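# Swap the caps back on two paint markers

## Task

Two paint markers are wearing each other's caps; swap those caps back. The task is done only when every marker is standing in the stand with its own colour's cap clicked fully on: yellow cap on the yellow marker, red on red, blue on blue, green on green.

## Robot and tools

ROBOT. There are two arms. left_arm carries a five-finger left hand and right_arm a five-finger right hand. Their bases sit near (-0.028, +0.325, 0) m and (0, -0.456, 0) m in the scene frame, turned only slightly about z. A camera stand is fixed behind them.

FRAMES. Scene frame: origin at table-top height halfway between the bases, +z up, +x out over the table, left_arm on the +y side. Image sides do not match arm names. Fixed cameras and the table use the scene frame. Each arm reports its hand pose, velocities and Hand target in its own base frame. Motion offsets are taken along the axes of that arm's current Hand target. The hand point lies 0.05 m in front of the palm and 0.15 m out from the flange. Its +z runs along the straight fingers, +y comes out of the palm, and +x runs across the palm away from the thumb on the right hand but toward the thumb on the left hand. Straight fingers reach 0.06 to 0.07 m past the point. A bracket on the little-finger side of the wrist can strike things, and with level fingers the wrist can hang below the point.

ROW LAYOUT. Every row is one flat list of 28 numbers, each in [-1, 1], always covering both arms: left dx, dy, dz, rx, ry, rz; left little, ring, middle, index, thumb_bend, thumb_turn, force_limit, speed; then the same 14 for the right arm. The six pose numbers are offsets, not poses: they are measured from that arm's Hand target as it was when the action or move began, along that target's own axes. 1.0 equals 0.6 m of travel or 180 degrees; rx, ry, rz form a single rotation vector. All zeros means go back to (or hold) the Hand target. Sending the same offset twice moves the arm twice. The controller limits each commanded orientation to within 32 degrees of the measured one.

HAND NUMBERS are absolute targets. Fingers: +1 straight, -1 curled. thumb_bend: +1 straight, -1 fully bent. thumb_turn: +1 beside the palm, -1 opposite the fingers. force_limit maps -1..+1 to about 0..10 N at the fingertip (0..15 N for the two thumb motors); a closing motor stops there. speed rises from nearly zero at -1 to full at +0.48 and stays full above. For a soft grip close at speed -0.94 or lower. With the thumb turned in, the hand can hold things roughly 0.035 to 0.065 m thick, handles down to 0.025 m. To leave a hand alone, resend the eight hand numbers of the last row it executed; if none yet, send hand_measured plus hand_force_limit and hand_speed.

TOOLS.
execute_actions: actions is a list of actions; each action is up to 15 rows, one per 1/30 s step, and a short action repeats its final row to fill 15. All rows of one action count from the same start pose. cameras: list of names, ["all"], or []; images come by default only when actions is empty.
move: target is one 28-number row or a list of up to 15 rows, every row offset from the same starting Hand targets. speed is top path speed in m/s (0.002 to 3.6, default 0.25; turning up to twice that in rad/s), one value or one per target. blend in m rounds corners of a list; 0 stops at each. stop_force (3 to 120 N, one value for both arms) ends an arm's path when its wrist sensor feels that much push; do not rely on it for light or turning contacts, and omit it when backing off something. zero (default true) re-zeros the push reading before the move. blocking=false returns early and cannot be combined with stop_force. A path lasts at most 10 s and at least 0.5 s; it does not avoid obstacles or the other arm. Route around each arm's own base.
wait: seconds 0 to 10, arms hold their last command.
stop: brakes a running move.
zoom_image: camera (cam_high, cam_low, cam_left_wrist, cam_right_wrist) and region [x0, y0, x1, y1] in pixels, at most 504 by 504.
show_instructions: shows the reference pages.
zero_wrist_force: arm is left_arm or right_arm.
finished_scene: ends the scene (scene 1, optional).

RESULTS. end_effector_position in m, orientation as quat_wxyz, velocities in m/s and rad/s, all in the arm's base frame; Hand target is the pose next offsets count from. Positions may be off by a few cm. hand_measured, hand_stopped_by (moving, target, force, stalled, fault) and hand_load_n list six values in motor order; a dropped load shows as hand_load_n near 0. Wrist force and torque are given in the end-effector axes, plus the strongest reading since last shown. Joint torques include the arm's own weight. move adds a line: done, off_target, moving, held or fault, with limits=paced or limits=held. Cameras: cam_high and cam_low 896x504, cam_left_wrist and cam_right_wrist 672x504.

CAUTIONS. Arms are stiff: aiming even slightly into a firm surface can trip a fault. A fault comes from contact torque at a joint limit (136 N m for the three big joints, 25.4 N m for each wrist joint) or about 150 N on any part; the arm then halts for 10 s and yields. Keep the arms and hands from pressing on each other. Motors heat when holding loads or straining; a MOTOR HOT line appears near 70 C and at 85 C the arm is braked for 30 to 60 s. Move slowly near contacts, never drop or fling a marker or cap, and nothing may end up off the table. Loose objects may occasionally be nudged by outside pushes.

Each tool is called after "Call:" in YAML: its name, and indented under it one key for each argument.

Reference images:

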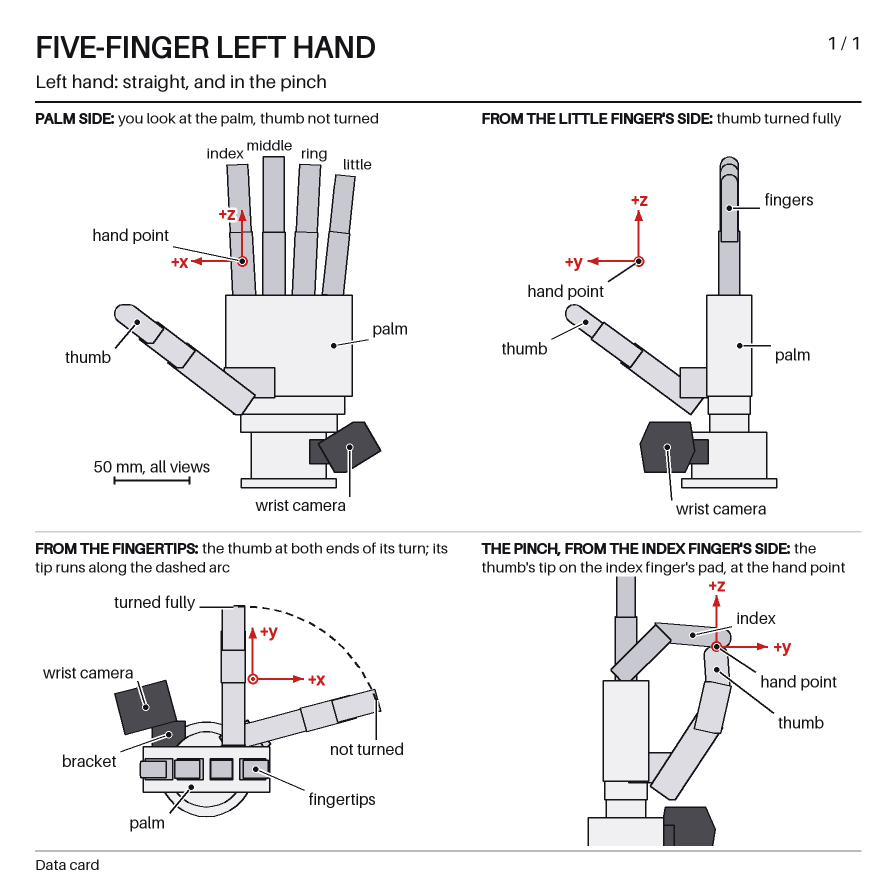

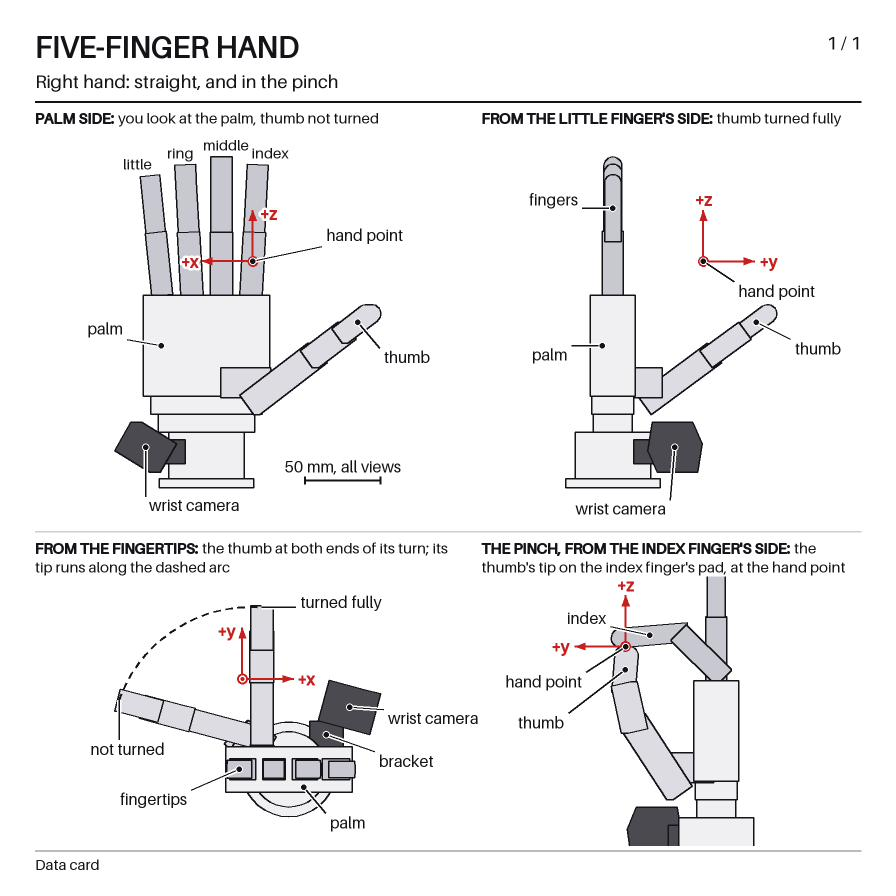

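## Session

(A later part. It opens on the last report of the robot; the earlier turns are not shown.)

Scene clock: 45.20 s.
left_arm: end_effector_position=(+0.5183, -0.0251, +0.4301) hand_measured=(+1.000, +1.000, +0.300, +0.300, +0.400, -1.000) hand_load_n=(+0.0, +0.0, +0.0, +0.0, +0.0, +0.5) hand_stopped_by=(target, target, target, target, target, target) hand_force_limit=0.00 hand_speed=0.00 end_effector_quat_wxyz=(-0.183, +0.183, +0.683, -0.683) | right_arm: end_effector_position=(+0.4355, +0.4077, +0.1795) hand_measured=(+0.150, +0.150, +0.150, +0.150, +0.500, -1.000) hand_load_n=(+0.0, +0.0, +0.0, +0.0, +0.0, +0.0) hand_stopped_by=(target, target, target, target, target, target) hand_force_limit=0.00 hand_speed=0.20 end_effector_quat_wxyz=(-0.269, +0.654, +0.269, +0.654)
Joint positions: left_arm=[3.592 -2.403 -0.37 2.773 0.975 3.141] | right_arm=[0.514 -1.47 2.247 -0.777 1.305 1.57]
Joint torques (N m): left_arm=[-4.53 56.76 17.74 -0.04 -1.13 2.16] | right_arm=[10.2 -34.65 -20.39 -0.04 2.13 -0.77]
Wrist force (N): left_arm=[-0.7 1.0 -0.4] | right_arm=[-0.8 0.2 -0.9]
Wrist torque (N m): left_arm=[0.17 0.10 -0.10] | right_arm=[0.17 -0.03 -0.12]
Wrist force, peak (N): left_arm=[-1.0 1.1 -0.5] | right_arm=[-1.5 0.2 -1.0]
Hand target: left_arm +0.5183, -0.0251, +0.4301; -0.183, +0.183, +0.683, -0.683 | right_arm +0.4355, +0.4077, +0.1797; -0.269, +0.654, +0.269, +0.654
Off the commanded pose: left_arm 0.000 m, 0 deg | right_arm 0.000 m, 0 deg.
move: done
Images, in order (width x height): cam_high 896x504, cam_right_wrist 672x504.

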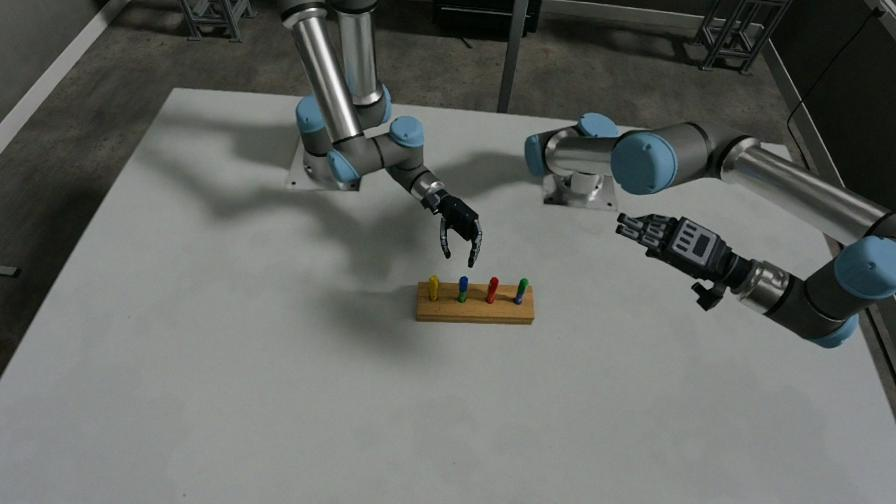

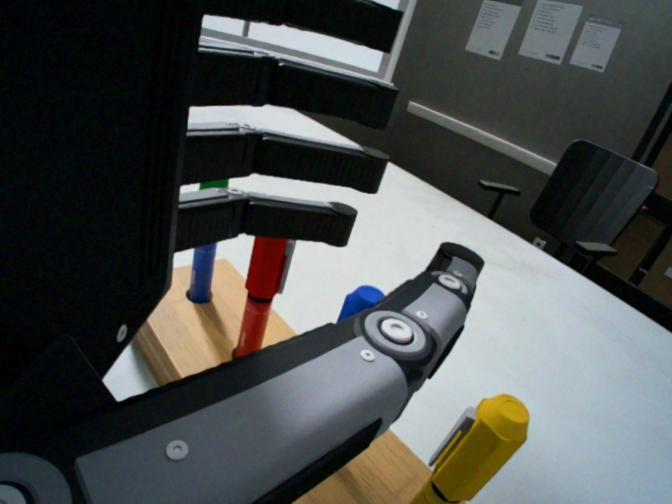

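Call:
move:
  target:
    - [0,0,0,0,0,0,1,1,0.3,0.3,0.4,-1,0,0, 0,0.02,0.05,0,0,0,0.15,0.15,0.15,0.15,0.5,-1,0,0.2]
  speed: 0.1
  cameras: ["cam_high","cam_right_wrist","cam_low"]

Call:
zoom_image:
  camera: "cam_high"
  region: [400, 190, 540, 330]

Call:
zoom_image:
  camera: "cam_low"
  region: [480, 170, 570, 260]

Scene clock: 50.07 s.
left_arm: end_effector_position=(+0.5183, -0.0251, +0.4301) hand_measured=(+1.000, +1.000, +0.300, +0.300, +0.400, -1.000) hand_load_n=(+0.0, +0.0, +0.0, +0.0, +0.0, +0.0) hand_stopped_by=(target, target, target, target, target, target) hand_force_limit=0.00 hand_speed=0.00 end_effector_quat_wxyz=(-0.183, +0.183, +0.683, -0.683) | right_arm: end_effector_position=(+0.4653, +0.4202, +0.1796) hand_measured=(+0.150, +0.150, +0.150, +0.150, +0.500, -1.000) hand_load_n=(+0.0, +0.0, +0.0, +0.0, +0.0, +0.0) hand_stopped_by=(target, target, target, target, target, target) hand_force_limit=0.00 hand_speed=0.20 end_effector_quat_wxyz=(-0.269, +0.654, +0.269, +0.654)
Joint positions: left_arm=[3.592 -2.403 -0.37 2.773 0.975 3.141] | right_arm=[0.503 -1.405 2.169 -0.764 1.294 1.57]
Joint torques (N m): left_arm=[-2.41 55.98 20.5 -0.05 -1.27 1.94] | right_arm=[8.36 -38.01 -12.85 -2.71 1.86 -0.92]
Wrist force (N): left_arm=[-0.9 1.0 0.0] | right_arm=[-0.9 0.2 -0.7]
Wrist torque (N m): left_arm=[0.16 0.15 -0.11] | right_arm=[0.15 -0.02 -0.13]
Wrist force, peak (N): left_arm=[-0.9 1.4 -0.4] | right_arm=[-0.9 -0.6 -1.6]
Hand target: left_arm +0.5183, -0.0251, +0.4301; -0.183, +0.183, +0.683, -0.683 | right_arm +0.4653, +0.4203, +0.1797; -0.269, +0.654, +0.269, +0.654
Off the commanded pose: left_arm 0.000 m, 0 deg | right_arm 0.000 m, 0 deg.
move: done
Images, in order (width x height): cam_high 896x504, cam_low 896x504, cam_right_wrist 672x504.

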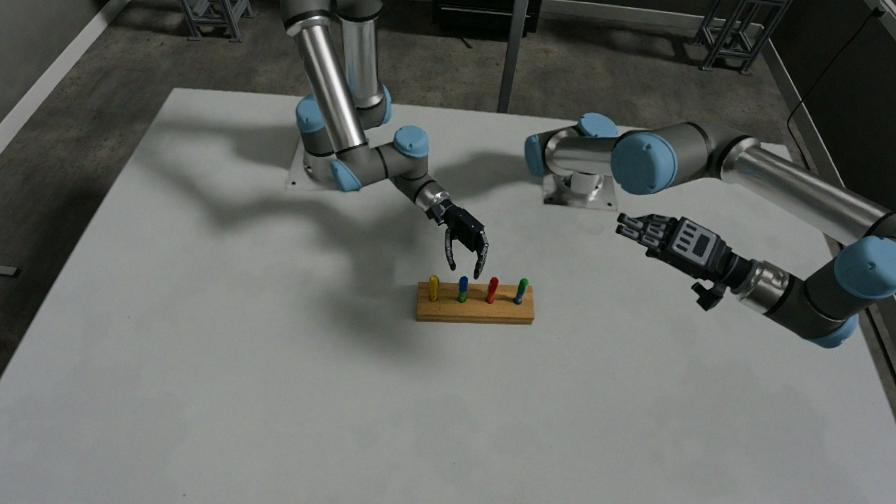

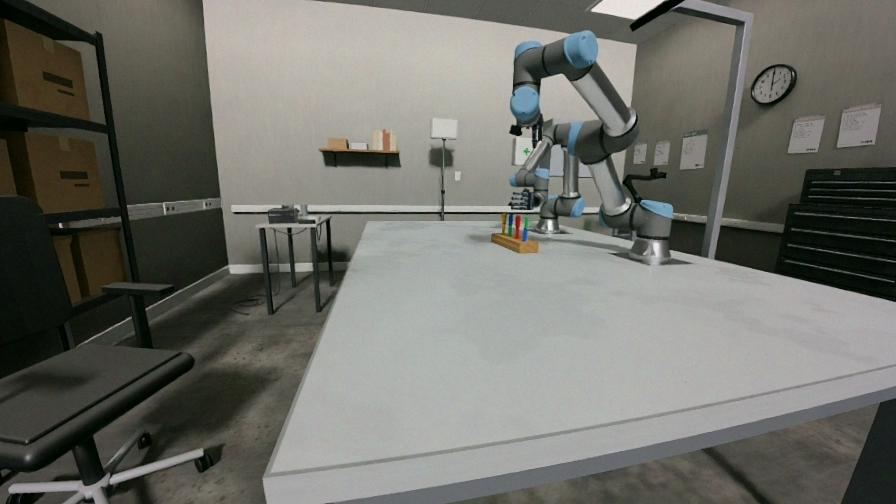

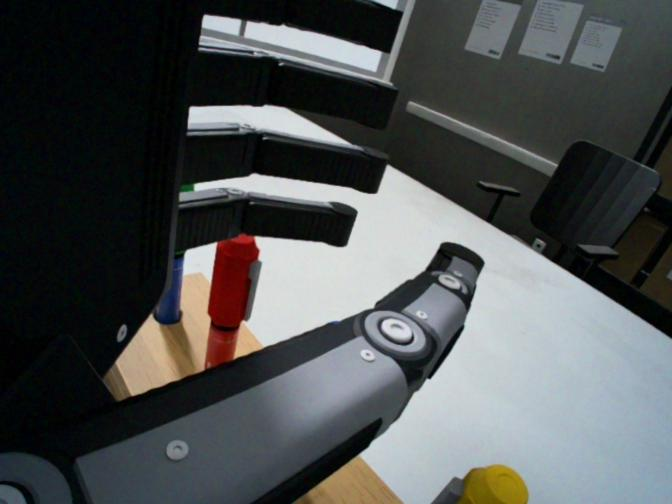

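Scaled by 3.600 from the camera's 896x504 image, which has a finer 1280x720 frame.

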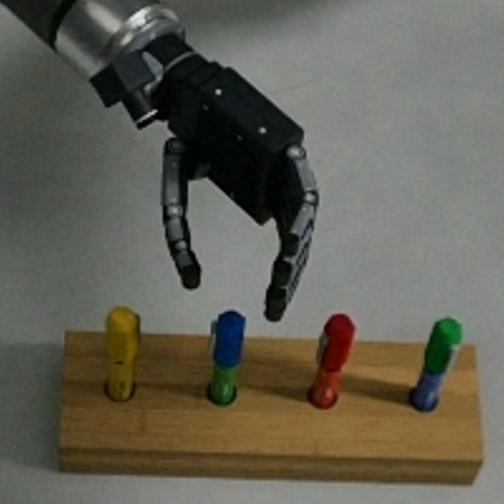

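Scaled by 5.600 from the camera's 896x504 image, which has a finer 1280x720 frame.

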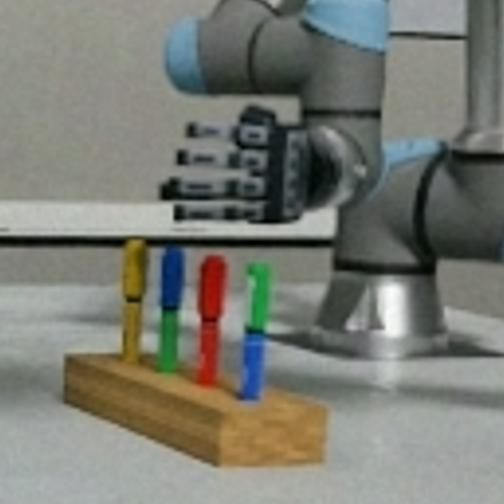

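Call:
move:
  target:
    - [0,0,0,0,0,0,1,1,0.3,0.3,0.4,-1,0,0, 0,0.0055,-0.0033,0,0,0,0.15,0.15,0.15,0.15,0.5,-1,0,0.2]
    - [0,0,0,0,0,0,1,1,0.3,0.3,0.4,-1,0,0, -0.08,0.0055,-0.0033,0,0,0,0.15,0.15,0.15,0.15,0.5,-1,0,0.2]
  speed: 0.06
  stop_force: 10
  cameras: ["cam_high","cam_right_wrist","cam_low"]

Call:
zoom_image:
  camera: "cam_high"
  region: [400, 190, 540, 330]

Call:
zoom_image:
  camera: "cam_low"
  region: [480, 170, 570, 260]

Scene clock: 53.43 s.
left_arm: end_effector_position=(+0.5183, -0.0251, +0.4301) hand_measured=(+1.000, +1.000, +0.300, +0.300, +0.400, -1.000) hand_load_n=(+0.0, -0.5, +0.0, +0.0, +0.0, +0.0) hand_stopped_by=(target, target, target, target, target, target) hand_force_limit=0.00 hand_speed=0.00 end_effector_quat_wxyz=(-0.183, +0.183, +0.683, -0.683) | right_arm: end_effector_position=(+0.4662, +0.4165, +0.1317) hand_measured=(+0.150, +0.150, +0.150, +0.150, +0.500, -1.000) hand_load_n=(+0.0, +0.0, +0.0, +0.0, +0.0, +0.0) hand_stopped_by=(target, target, target, target, target, target) hand_force_limit=0.00 hand_speed=0.20 end_effector_quat_wxyz=(-0.269, +0.654, +0.269, +0.654)
Joint positions: left_arm=[3.592 -2.403 -0.37 2.773 0.975 3.141] | right_arm=[0.493 -1.306 2.22 -0.913 1.284 1.57]
Joint torques (N m): left_arm=[-1.3 55.32 20.7 -0.09 -1.2 2] | right_arm=[7.95 -38.88 -18.62 -2.41 1.36 0.78]
Wrist force (N): left_arm=[-0.8 0.9 -0.2] | right_arm=[-0.7 -0.1 -0.8]
Wrist torque (N m): left_arm=[0.16 0.12 -0.11] | right_arm=[0.10 -0.04 -0.12]
Wrist force, peak (N): left_arm=[-1.0 1.2 -0.7] | right_arm=[-1.4 0.1 -0.8]
Hand target: left_arm +0.5183, -0.0251, +0.4301; -0.183, +0.183, +0.683, -0.683 | right_arm +0.4662, +0.4165, +0.1317; -0.269, +0.654, +0.269, +0.654
Off the commanded pose: left_arm 0.000 m, 0 deg | right_arm 0.000 m, 0 deg.
move: done
Images, in order (width x height): cam_high 896x504, cam_low 896x504, cam_right_wrist 672x504.

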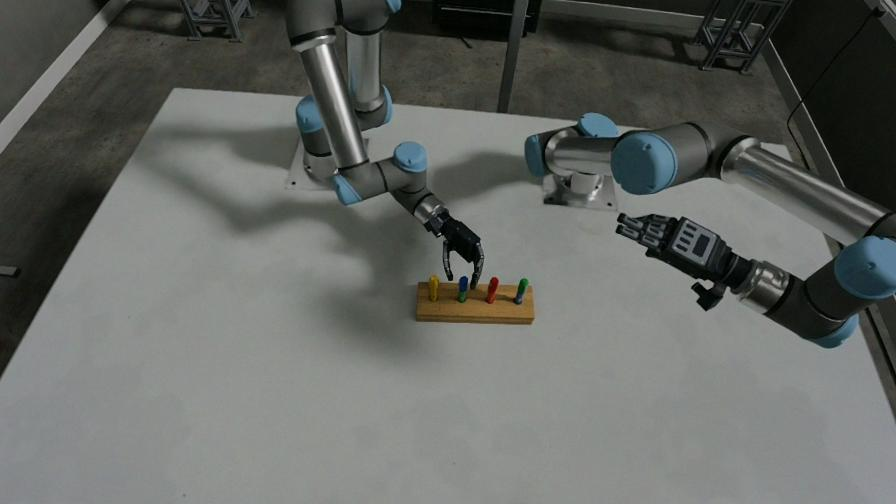

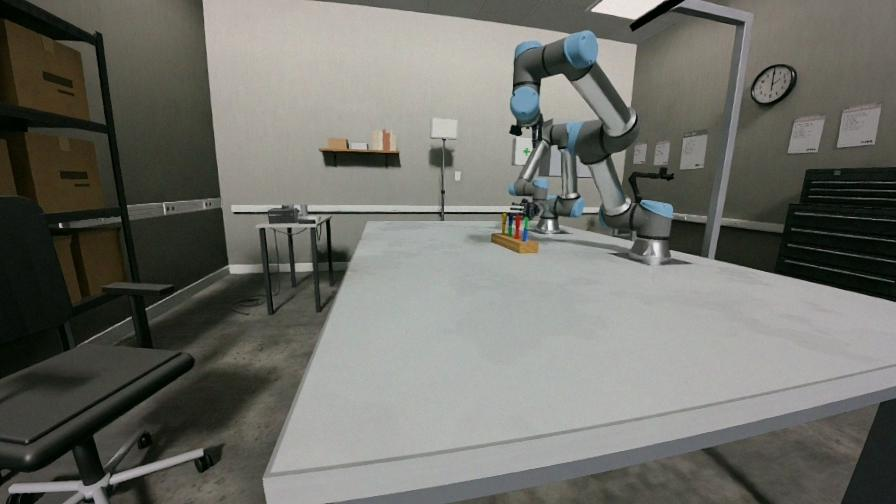

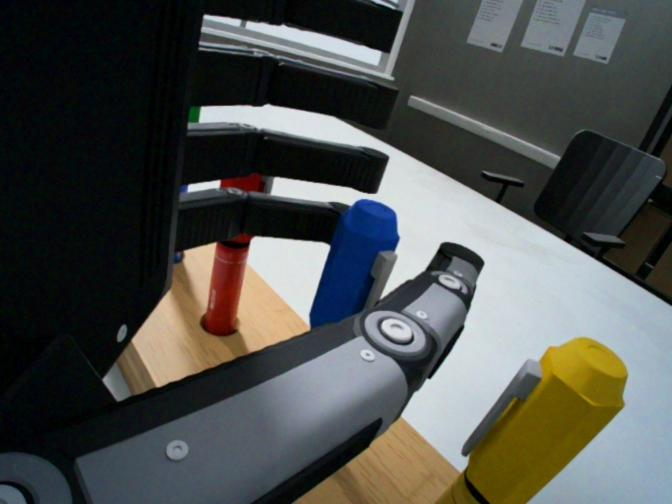

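Scaled by 3.600 from the camera's 896x504 image, which has a finer 1280x720 frame.

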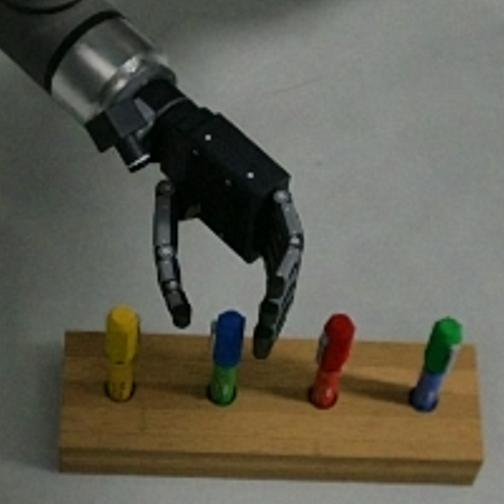

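Scaled by 5.600 from the camera's 896x504 image, which has a finer 1280x720 frame.

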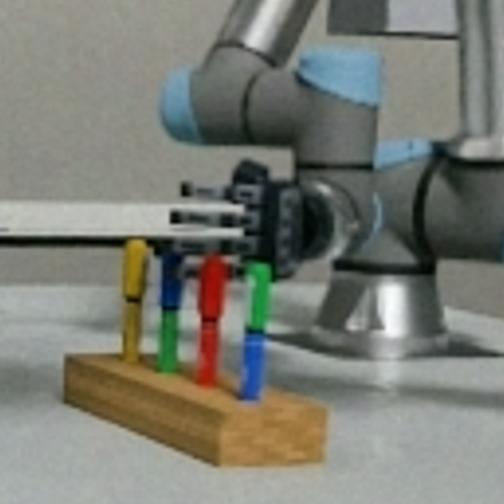

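Call:
move:
  target:
    - [0,0,0,0,0,0,1,1,0.3,0.3,0.4,-1,0,0, -0.085,0,0,0,0,0,0.15,0.15,0.15,0.15,0.5,-1,0,0.2]
  speed: 0.06
  stop_force: 8
  cameras: ["cam_high","cam_right_wrist","cam_low"]

Call:
zoom_image:
  camera: "cam_high"
  region: [400, 190, 540, 330]

Call:
zoom_image:
  camera: "cam_low"
  region: [480, 170, 570, 260]

Scene clock: 55.63 s.
left_arm: end_effector_position=(+0.5183, -0.0251, +0.4301) hand_measured=(+1.000, +1.000, +0.300, +0.300, +0.400, -1.000) hand_load_n=(+0.0, +0.0, +0.0, +0.0, +0.0, +0.0) hand_stopped_by=(target, target, target, target, target, target) hand_force_limit=0.00 hand_speed=0.00 end_effector_quat_wxyz=(-0.183, +0.183, +0.683, -0.683) | right_arm: end_effector_position=(+0.4662, +0.4165, +0.0807) hand_measured=(+0.150, +0.150, +0.150, +0.150, +0.500, -1.000) hand_load_n=(+0.0, +0.0, +0.0, +0.0, +0.0, +0.0) hand_stopped_by=(target, target, target, target, target, target) hand_force_limit=0.00 hand_speed=0.20 end_effector_quat_wxyz=(-0.269, +0.654, +0.269, +0.654)
Joint positions: left_arm=[3.592 -2.403 -0.37 2.773 0.975 3.141] | right_arm=[0.493 -1.179 2.249 -1.069 1.284 1.57]
Joint torques (N m): left_arm=[0.88 53.88 21.05 -0.07 -1.16 1.9] | right_arm=[-4.5 -41.6 -17.4 -2.56 -1.27 0.97]
Wrist force (N): left_arm=[-0.7 0.9 -0.5] | right_arm=[-0.8 0.0 -0.9]
Wrist torque (N m): left_arm=[0.19 0.10 -0.10] | right_arm=[0.14 -0.02 -0.12]
Wrist force, peak (N): left_arm=[-1.0 1.4 0.0] | right_arm=[-1.4 -0.1 -0.9]
Hand target: left_arm +0.5183, -0.0251, +0.4301; -0.183, +0.183, +0.683, -0.683 | right_arm +0.4662, +0.4165, +0.0807; -0.269, +0.654, +0.269, +0.654
Off the commanded pose: left_arm 0.000 m, 0 deg | right_arm 0.000 m, 0 deg.
move: done
Images, in order (width x height): cam_high 896x504, cam_low 896x504, cam_right_wrist 672x504.

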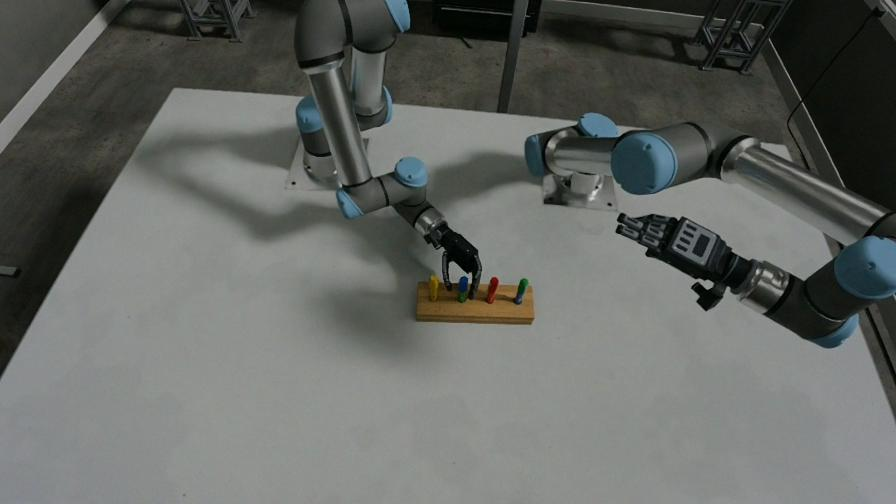

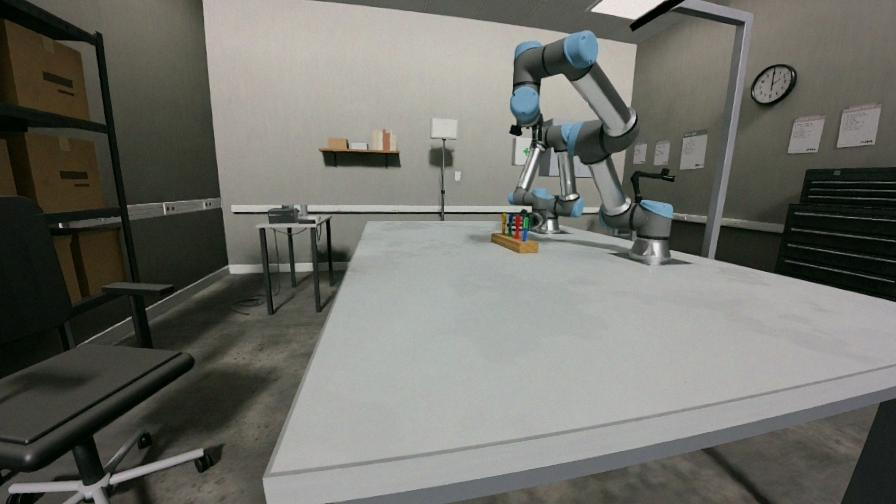

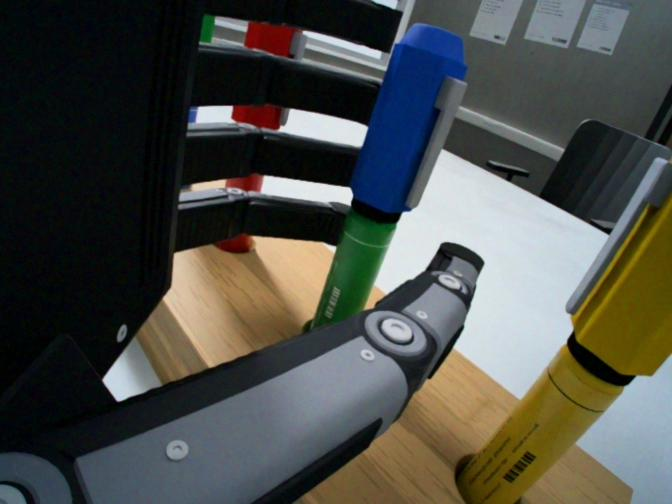

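Scaled by 3.600 from the camera's 896x504 image, which has a finer 1280x720 frame.

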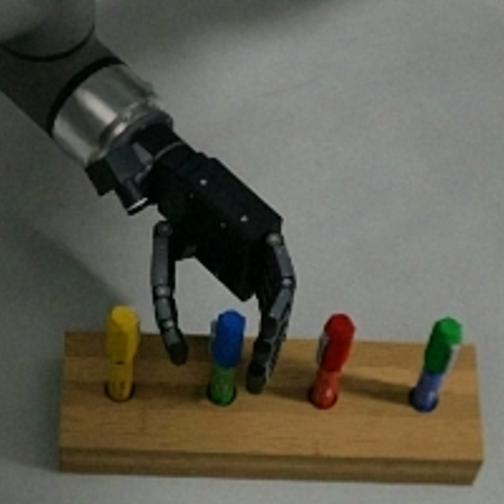

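Scaled by 5.600 from the camera's 896x504 image, which has a finer 1280x720 frame.

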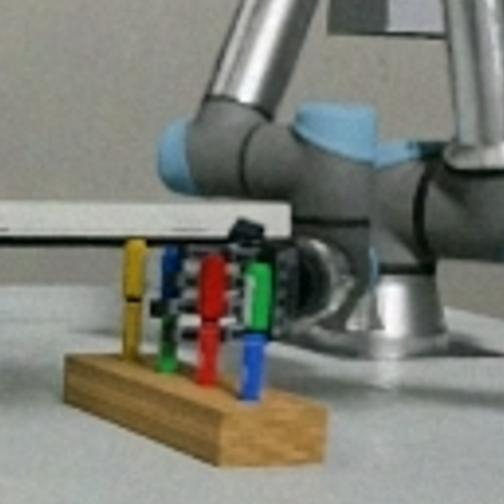

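Call:
move:
  target:
    - [0,0,0,0,0,0,1,1,0.3,0.3,0.4,-1,0,0, -0.0185,0,0,0,0,0,0.15,0.15,0.15,0.15,0.5,-1,0,0.2]
  speed: 0.03
  stop_force: 6
  cameras: ["cam_right_wrist"]

Call:
zoom_image:
  camera: "cam_right_wrist"
  region: [250, 100, 520, 350]

Scene clock: 57.50 s.
left_arm: end_effector_position=(+0.5183, -0.0251, +0.4301) hand_measured=(+1.000, +1.000, +0.300, +0.300, +0.400, -1.000) hand_load_n=(+0.0, +0.0, +0.0, +0.0, +0.0, +0.0) hand_stopped_by=(target, target, target, target, target, target) hand_force_limit=0.00 hand_speed=0.00 end_effector_quat_wxyz=(-0.183, +0.183, +0.683, -0.683) | right_arm: end_effector_position=(+0.4662, +0.4165, +0.0696) hand_measured=(+0.150, +0.150, +0.150, +0.150, +0.500, -1.000) hand_load_n=(+0.0, +0.0, +0.0, +0.0, +0.0, +0.0) hand_stopped_by=(target, target, target, target, target, target) hand_force_limit=0.00 hand_speed=0.20 end_effector_quat_wxyz=(-0.269, +0.654, +0.269, +0.654)
Joint positions: left_arm=[3.592 -2.403 -0.37 2.773 0.975 3.141] | right_arm=[0.493 -1.149 2.252 -1.103 1.284 1.57]
Joint torques (N m): left_arm=[2.08 53.18 20.41 0 -1.18 1.92] | right_arm=[-6.05 -42.36 -12.78 -0.11 -1.41 0.45]
Wrist force (N): left_arm=[-0.7 0.8 -0.1] | right_arm=[-0.9 0.0 -0.7]
Wrist torque (N m): left_arm=[0.15 0.11 -0.10] | right_arm=[0.13 -0.03 -0.13]
Wrist force, peak (N): left_arm=[-1.0 1.2 -0.3] | right_arm=[-1.3 0.1 -1.0]
Hand target: left_arm +0.5183, -0.0251, +0.4301; -0.183, +0.183, +0.683, -0.683 | right_arm +0.4662, +0.4165, +0.0696; -0.269, +0.654, +0.269, +0.654
Off the commanded pose: left_arm 0.000 m, 0 deg | right_arm 0.000 m, 0 deg.
move: done
Images, in order (width x height): cam_right_wrist 672x504.

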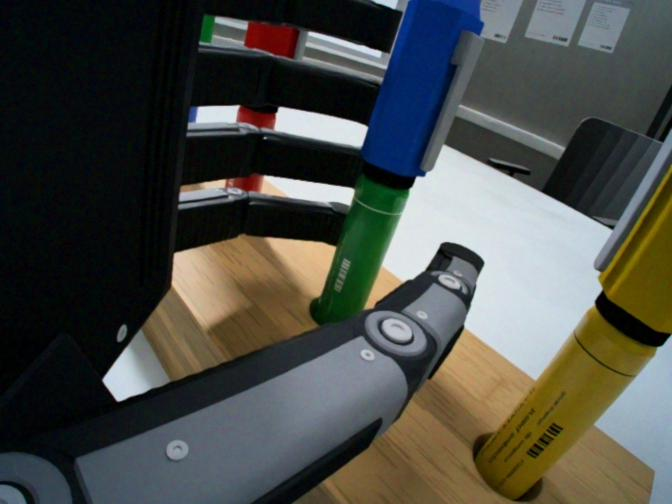

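Scaled by 1.867 from the camera's 672x504 image, which has a finer 960x720 frame.

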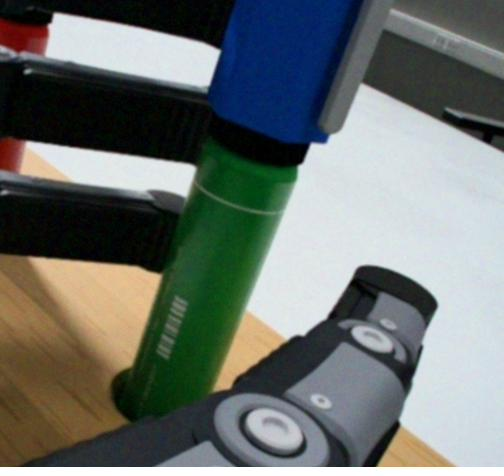

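Call:
move:
  target:
    - [0,0,0,0,0,0,1,1,0.3,0.3,0.4,-1,0,0, 0,0.0067,0,0,0,0,0.15,0.15,0.15,0.15,0.5,-1,0,0.2]
    - [0,0,0,0,0,0,1,1,0.3,0.3,0.4,-1,0,0, 0,0.0067,0,0,0,0,0.15,0.15,0.0,0.0,0.1,-1,-0.6,-0.5]
  speed: 0.05
  cameras: ["cam_right_wrist"]

Call:
zoom_image:
  camera: "cam_right_wrist"
  region: [250, 100, 520, 350]

Scene clock: 59.50 s.
left_arm: end_effector_position=(+0.5183, -0.0251, +0.4301) hand_measured=(+1.000, +1.000, +0.300, +0.300, +0.400, -1.000) hand_load_n=(+0.0, +0.0, +0.0, +0.0, -0.5, +0.0) hand_stopped_by=(target, target, target, target, target, target) hand_force_limit=0.00 hand_speed=0.00 end_effector_quat_wxyz=(-0.183, +0.183, +0.683, -0.683) | right_arm: end_effector_position=(+0.4690, +0.4136, +0.0696) hand_measured=(+0.150, +0.150, +0.000, +0.002, +0.102, -1.000) hand_load_n=(+0.0, +0.0, +0.0, +3.5, +1.5, -0.5) hand_stopped_by=(target, target, target, force, target, target) hand_force_limit=-0.60 hand_speed=-0.50 end_effector_quat_wxyz=(-0.269, +0.654, +0.269, +0.654)
Joint positions: left_arm=[3.592 -2.403 -0.37 2.773 0.975 3.141] | right_arm=[0.482 -1.15 2.253 -1.103 1.273 1.57]
Joint torques (N m): left_arm=[3.44 53.01 20.46 -0.12 -1.14 1.8] | right_arm=[8.51 -39.06 -5.73 -0.54 2.38 -0.49]
Wrist force (N): left_arm=[-0.7 1.0 -0.3] | right_arm=[-1.6 -0.3 0.2]
Wrist torque (N m): left_arm=[0.17 0.11 -0.11] | right_arm=[0.12 0.02 -0.12]
Wrist force, peak (N): left_arm=[-0.5 1.4 -0.3] | right_arm=[-1.5 -0.7 0.8]
Hand target: left_arm +0.5183, -0.0251, +0.4301; -0.183, +0.183, +0.683, -0.683 | right_arm +0.4690, +0.4136, +0.0696; -0.269, +0.654, +0.269, +0.654
Off the commanded pose: left_arm 0.000 m, 0 deg | right_arm 0.000 m, 0 deg.
move: done
Images, in order (width x height): cam_right_wrist 672x504.

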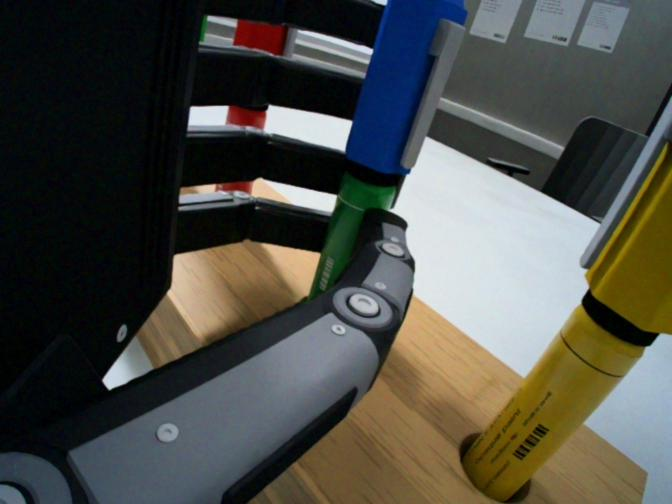

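Scaled by 1.867 from the camera's 672x504 image, which has a finer 960x720 frame.

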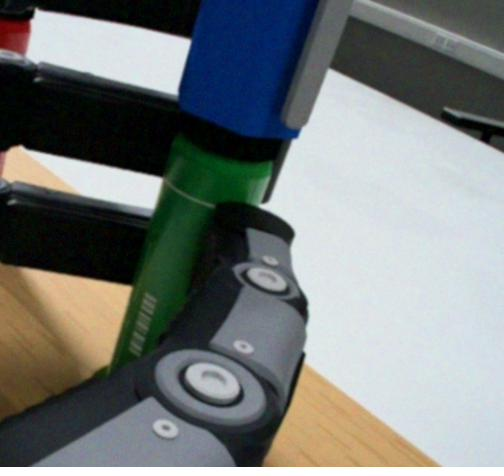

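Call:
move:
  target:
    - [0,0,0,0,0,0,1,1,0.3,0.3,0.4,-1,0,0, 0,0,0,0,0,0,0.15,0.15,-0.2,-0.15,-0.05,-1,-0.2,-0.7]
  speed: 0.05
  cameras: ["cam_right_wrist"]

Call:
zoom_image:
  camera: "cam_right_wrist"
  region: [250, 100, 520, 350]

Scene clock: 60.20 s.
left_arm: end_effector_position=(+0.5183, -0.0251, +0.4301) hand_measured=(+1.000, +1.000, +0.300, +0.300, +0.400, -1.000) hand_load_n=(+0.0, +0.0, +0.0, +0.0, +0.0, +0.0) hand_stopped_by=(target, target, target, target, target, target) hand_force_limit=0.00 hand_speed=0.00 end_effector_quat_wxyz=(-0.183, +0.183, +0.683, -0.683) | right_arm: end_effector_position=(+0.4690, +0.4136, +0.0696) hand_measured=(+0.150, +0.150, -0.024, -0.020, +0.094, -1.000) hand_load_n=(+0.0, +0.0, +7.5, +7.0, +7.5, -2.5) hand_stopped_by=(target, target, force, force, force, target) hand_force_limit=-0.20 hand_speed=-0.70 end_effector_quat_wxyz=(-0.269, +0.654, +0.269, +0.654)
Joint positions: left_arm=[3.592 -2.403 -0.37 2.773 0.975 3.141] | right_arm=[0.482 -1.15 2.253 -1.103 1.273 1.57]
Joint torques (N m): left_arm=[4.25 52.39 21.01 -0.08 -1.11 1.69] | right_arm=[6.92 -38.8 -7.54 -0.2 2.4 -0.34]
Wrist force (N): left_arm=[-0.6 1.2 -0.2] | right_arm=[-1.5 -0.1 -0.8]
Wrist torque (N m): left_arm=[0.19 0.10 -0.11] | right_arm=[0.13 0.03 -0.15]
Wrist force, peak (N): left_arm=[-0.9 1.2 -0.3] | right_arm=[-1.9 -1.1 0.4]
Hand target: left_arm +0.5183, -0.0251, +0.4301; -0.183, +0.183, +0.683, -0.683 | right_arm +0.4690, +0.4136, +0.0696; -0.269, +0.654, +0.269, +0.654
Off the commanded pose: left_arm 0.000 m, 0 deg | right_arm 0.000 m, 0 deg.
move: done
Images, in order (width x height): cam_right_wrist 672x504.

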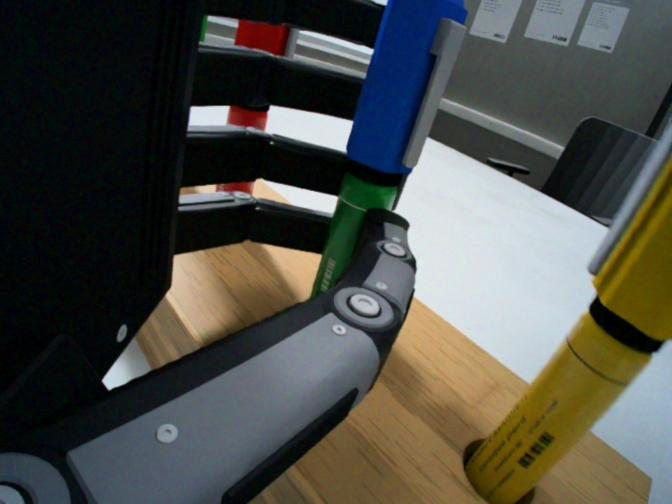

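Scaled by 1.867 from the camera's 672x504 image, which has a finer 960x720 frame.

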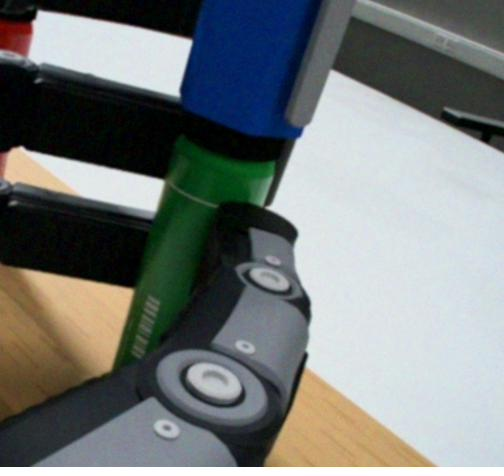

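Call:
move:
  target:
    - [0,0,0,0,0,0,1,1,0.3,0.3,0.4,-1,0,0, 0.05,0,0,0,0,0,0.15,0.15,-0.2,-0.15,-0.05,-1,-0.2,-0.7]
    - [0,0,0,0,0,0,1,1,0.3,0.3,0.4,-1,0,0, 0.25,0,0,0,0,0,0.15,0.15,-0.2,-0.15,-0.05,-1,-0.2,-0.7]
  speed: [0.04, 0.12]
  blend: 0.01
  cameras: ["cam_right_wrist","cam_low","cam_high"]

Call:
zoom_image:
  camera: "cam_high"
  region: [400, 190, 540, 330]

Call:
zoom_image:
  camera: "cam_low"
  region: [480, 150, 570, 260]

Scene clock: 63.57 s.
left_arm: end_effector_position=(+0.5183, -0.0251, +0.4301) hand_measured=(+1.000, +1.000, +0.300, +0.300, +0.400, -1.000) hand_load_n=(+0.0, +0.0, +0.0, +0.0, +0.0, +0.0) hand_stopped_by=(target, target, target, target, target, target) hand_force_limit=0.00 hand_speed=0.00 end_effector_quat_wxyz=(-0.183, +0.183, +0.683, -0.683) | right_arm: end_effector_position=(+0.4690, +0.4137, +0.2196) hand_measured=(+0.150, +0.150, -0.024, -0.020, +0.094, -1.000) hand_load_n=(+0.0, +0.0, +7.5, +7.5, +7.5, -2.5) hand_stopped_by=(target, target, force, force, force, target) hand_force_limit=-0.20 hand_speed=-0.70 end_effector_quat_wxyz=(-0.269, +0.654, +0.269, +0.654)
Joint positions: left_arm=[3.592 -2.403 -0.37 2.773 0.975 3.141] | right_arm=[0.482 -1.484 2.128 -0.644 1.273 1.57]
Joint torques (N m): left_arm=[4.97 51.47 20.04 -0.21 -1 1.66] | right_arm=[4.5 -17.84 -12.5 -0.85 1.37 -0.93]
Wrist force (N): left_arm=[-0.4 1.0 -0.1] | right_arm=[-0.9 0.1 -0.8]
Wrist torque (N m): left_arm=[0.16 0.07 -0.09] | right_arm=[0.16 -0.03 -0.13]
Wrist force, peak (N): left_arm=[-1.1 1.6 -0.3] | right_arm=[-1.8 -0.2 -0.8]
Hand target: left_arm +0.5183, -0.0251, +0.4301; -0.183, +0.183, +0.683, -0.683 | right_arm +0.4690, +0.4137, +0.2196; -0.269, +0.654, +0.269, +0.654
Off the commanded pose: left_arm 0.000 m, 0 deg | right_arm 0.000 m, 0 deg.
move: done
Images, in order (width x height): cam_high 896x504, cam_low 896x504, cam_right_wrist 672x504.

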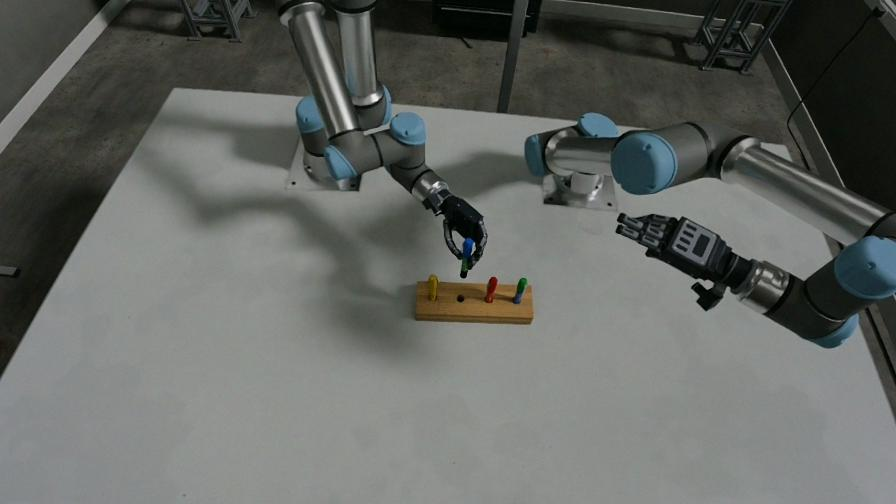

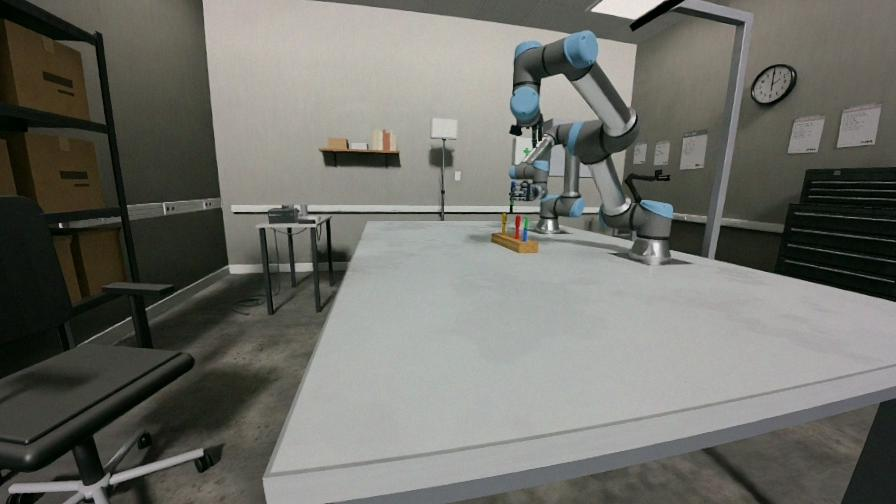

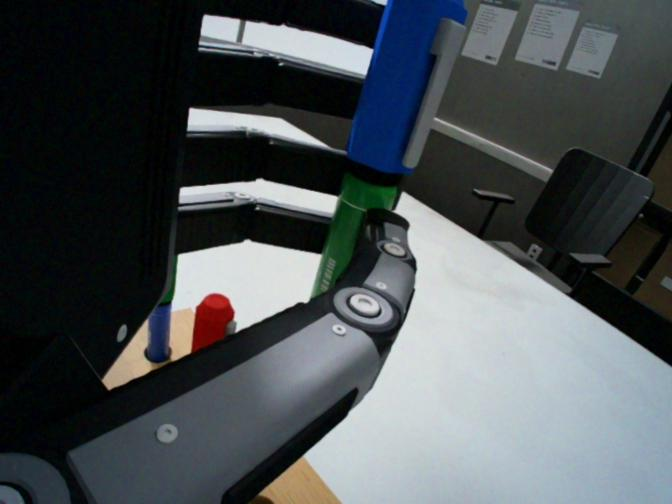

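Scaled by 3.600 from the camera's 896x504 image, which has a finer 1280x720 frame.

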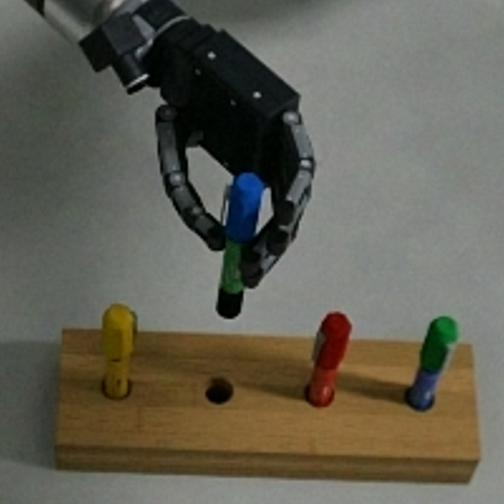

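Scaled by 4.582 from the camera's 896x504 image, which has a finer 1280x720 frame.

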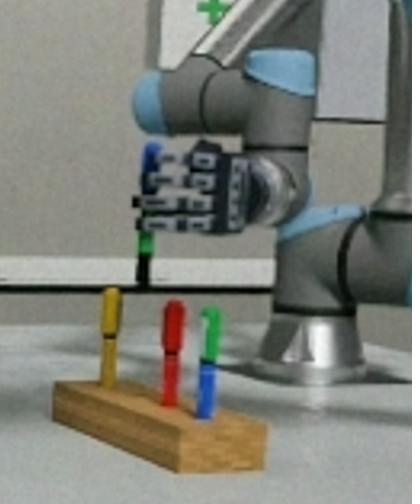

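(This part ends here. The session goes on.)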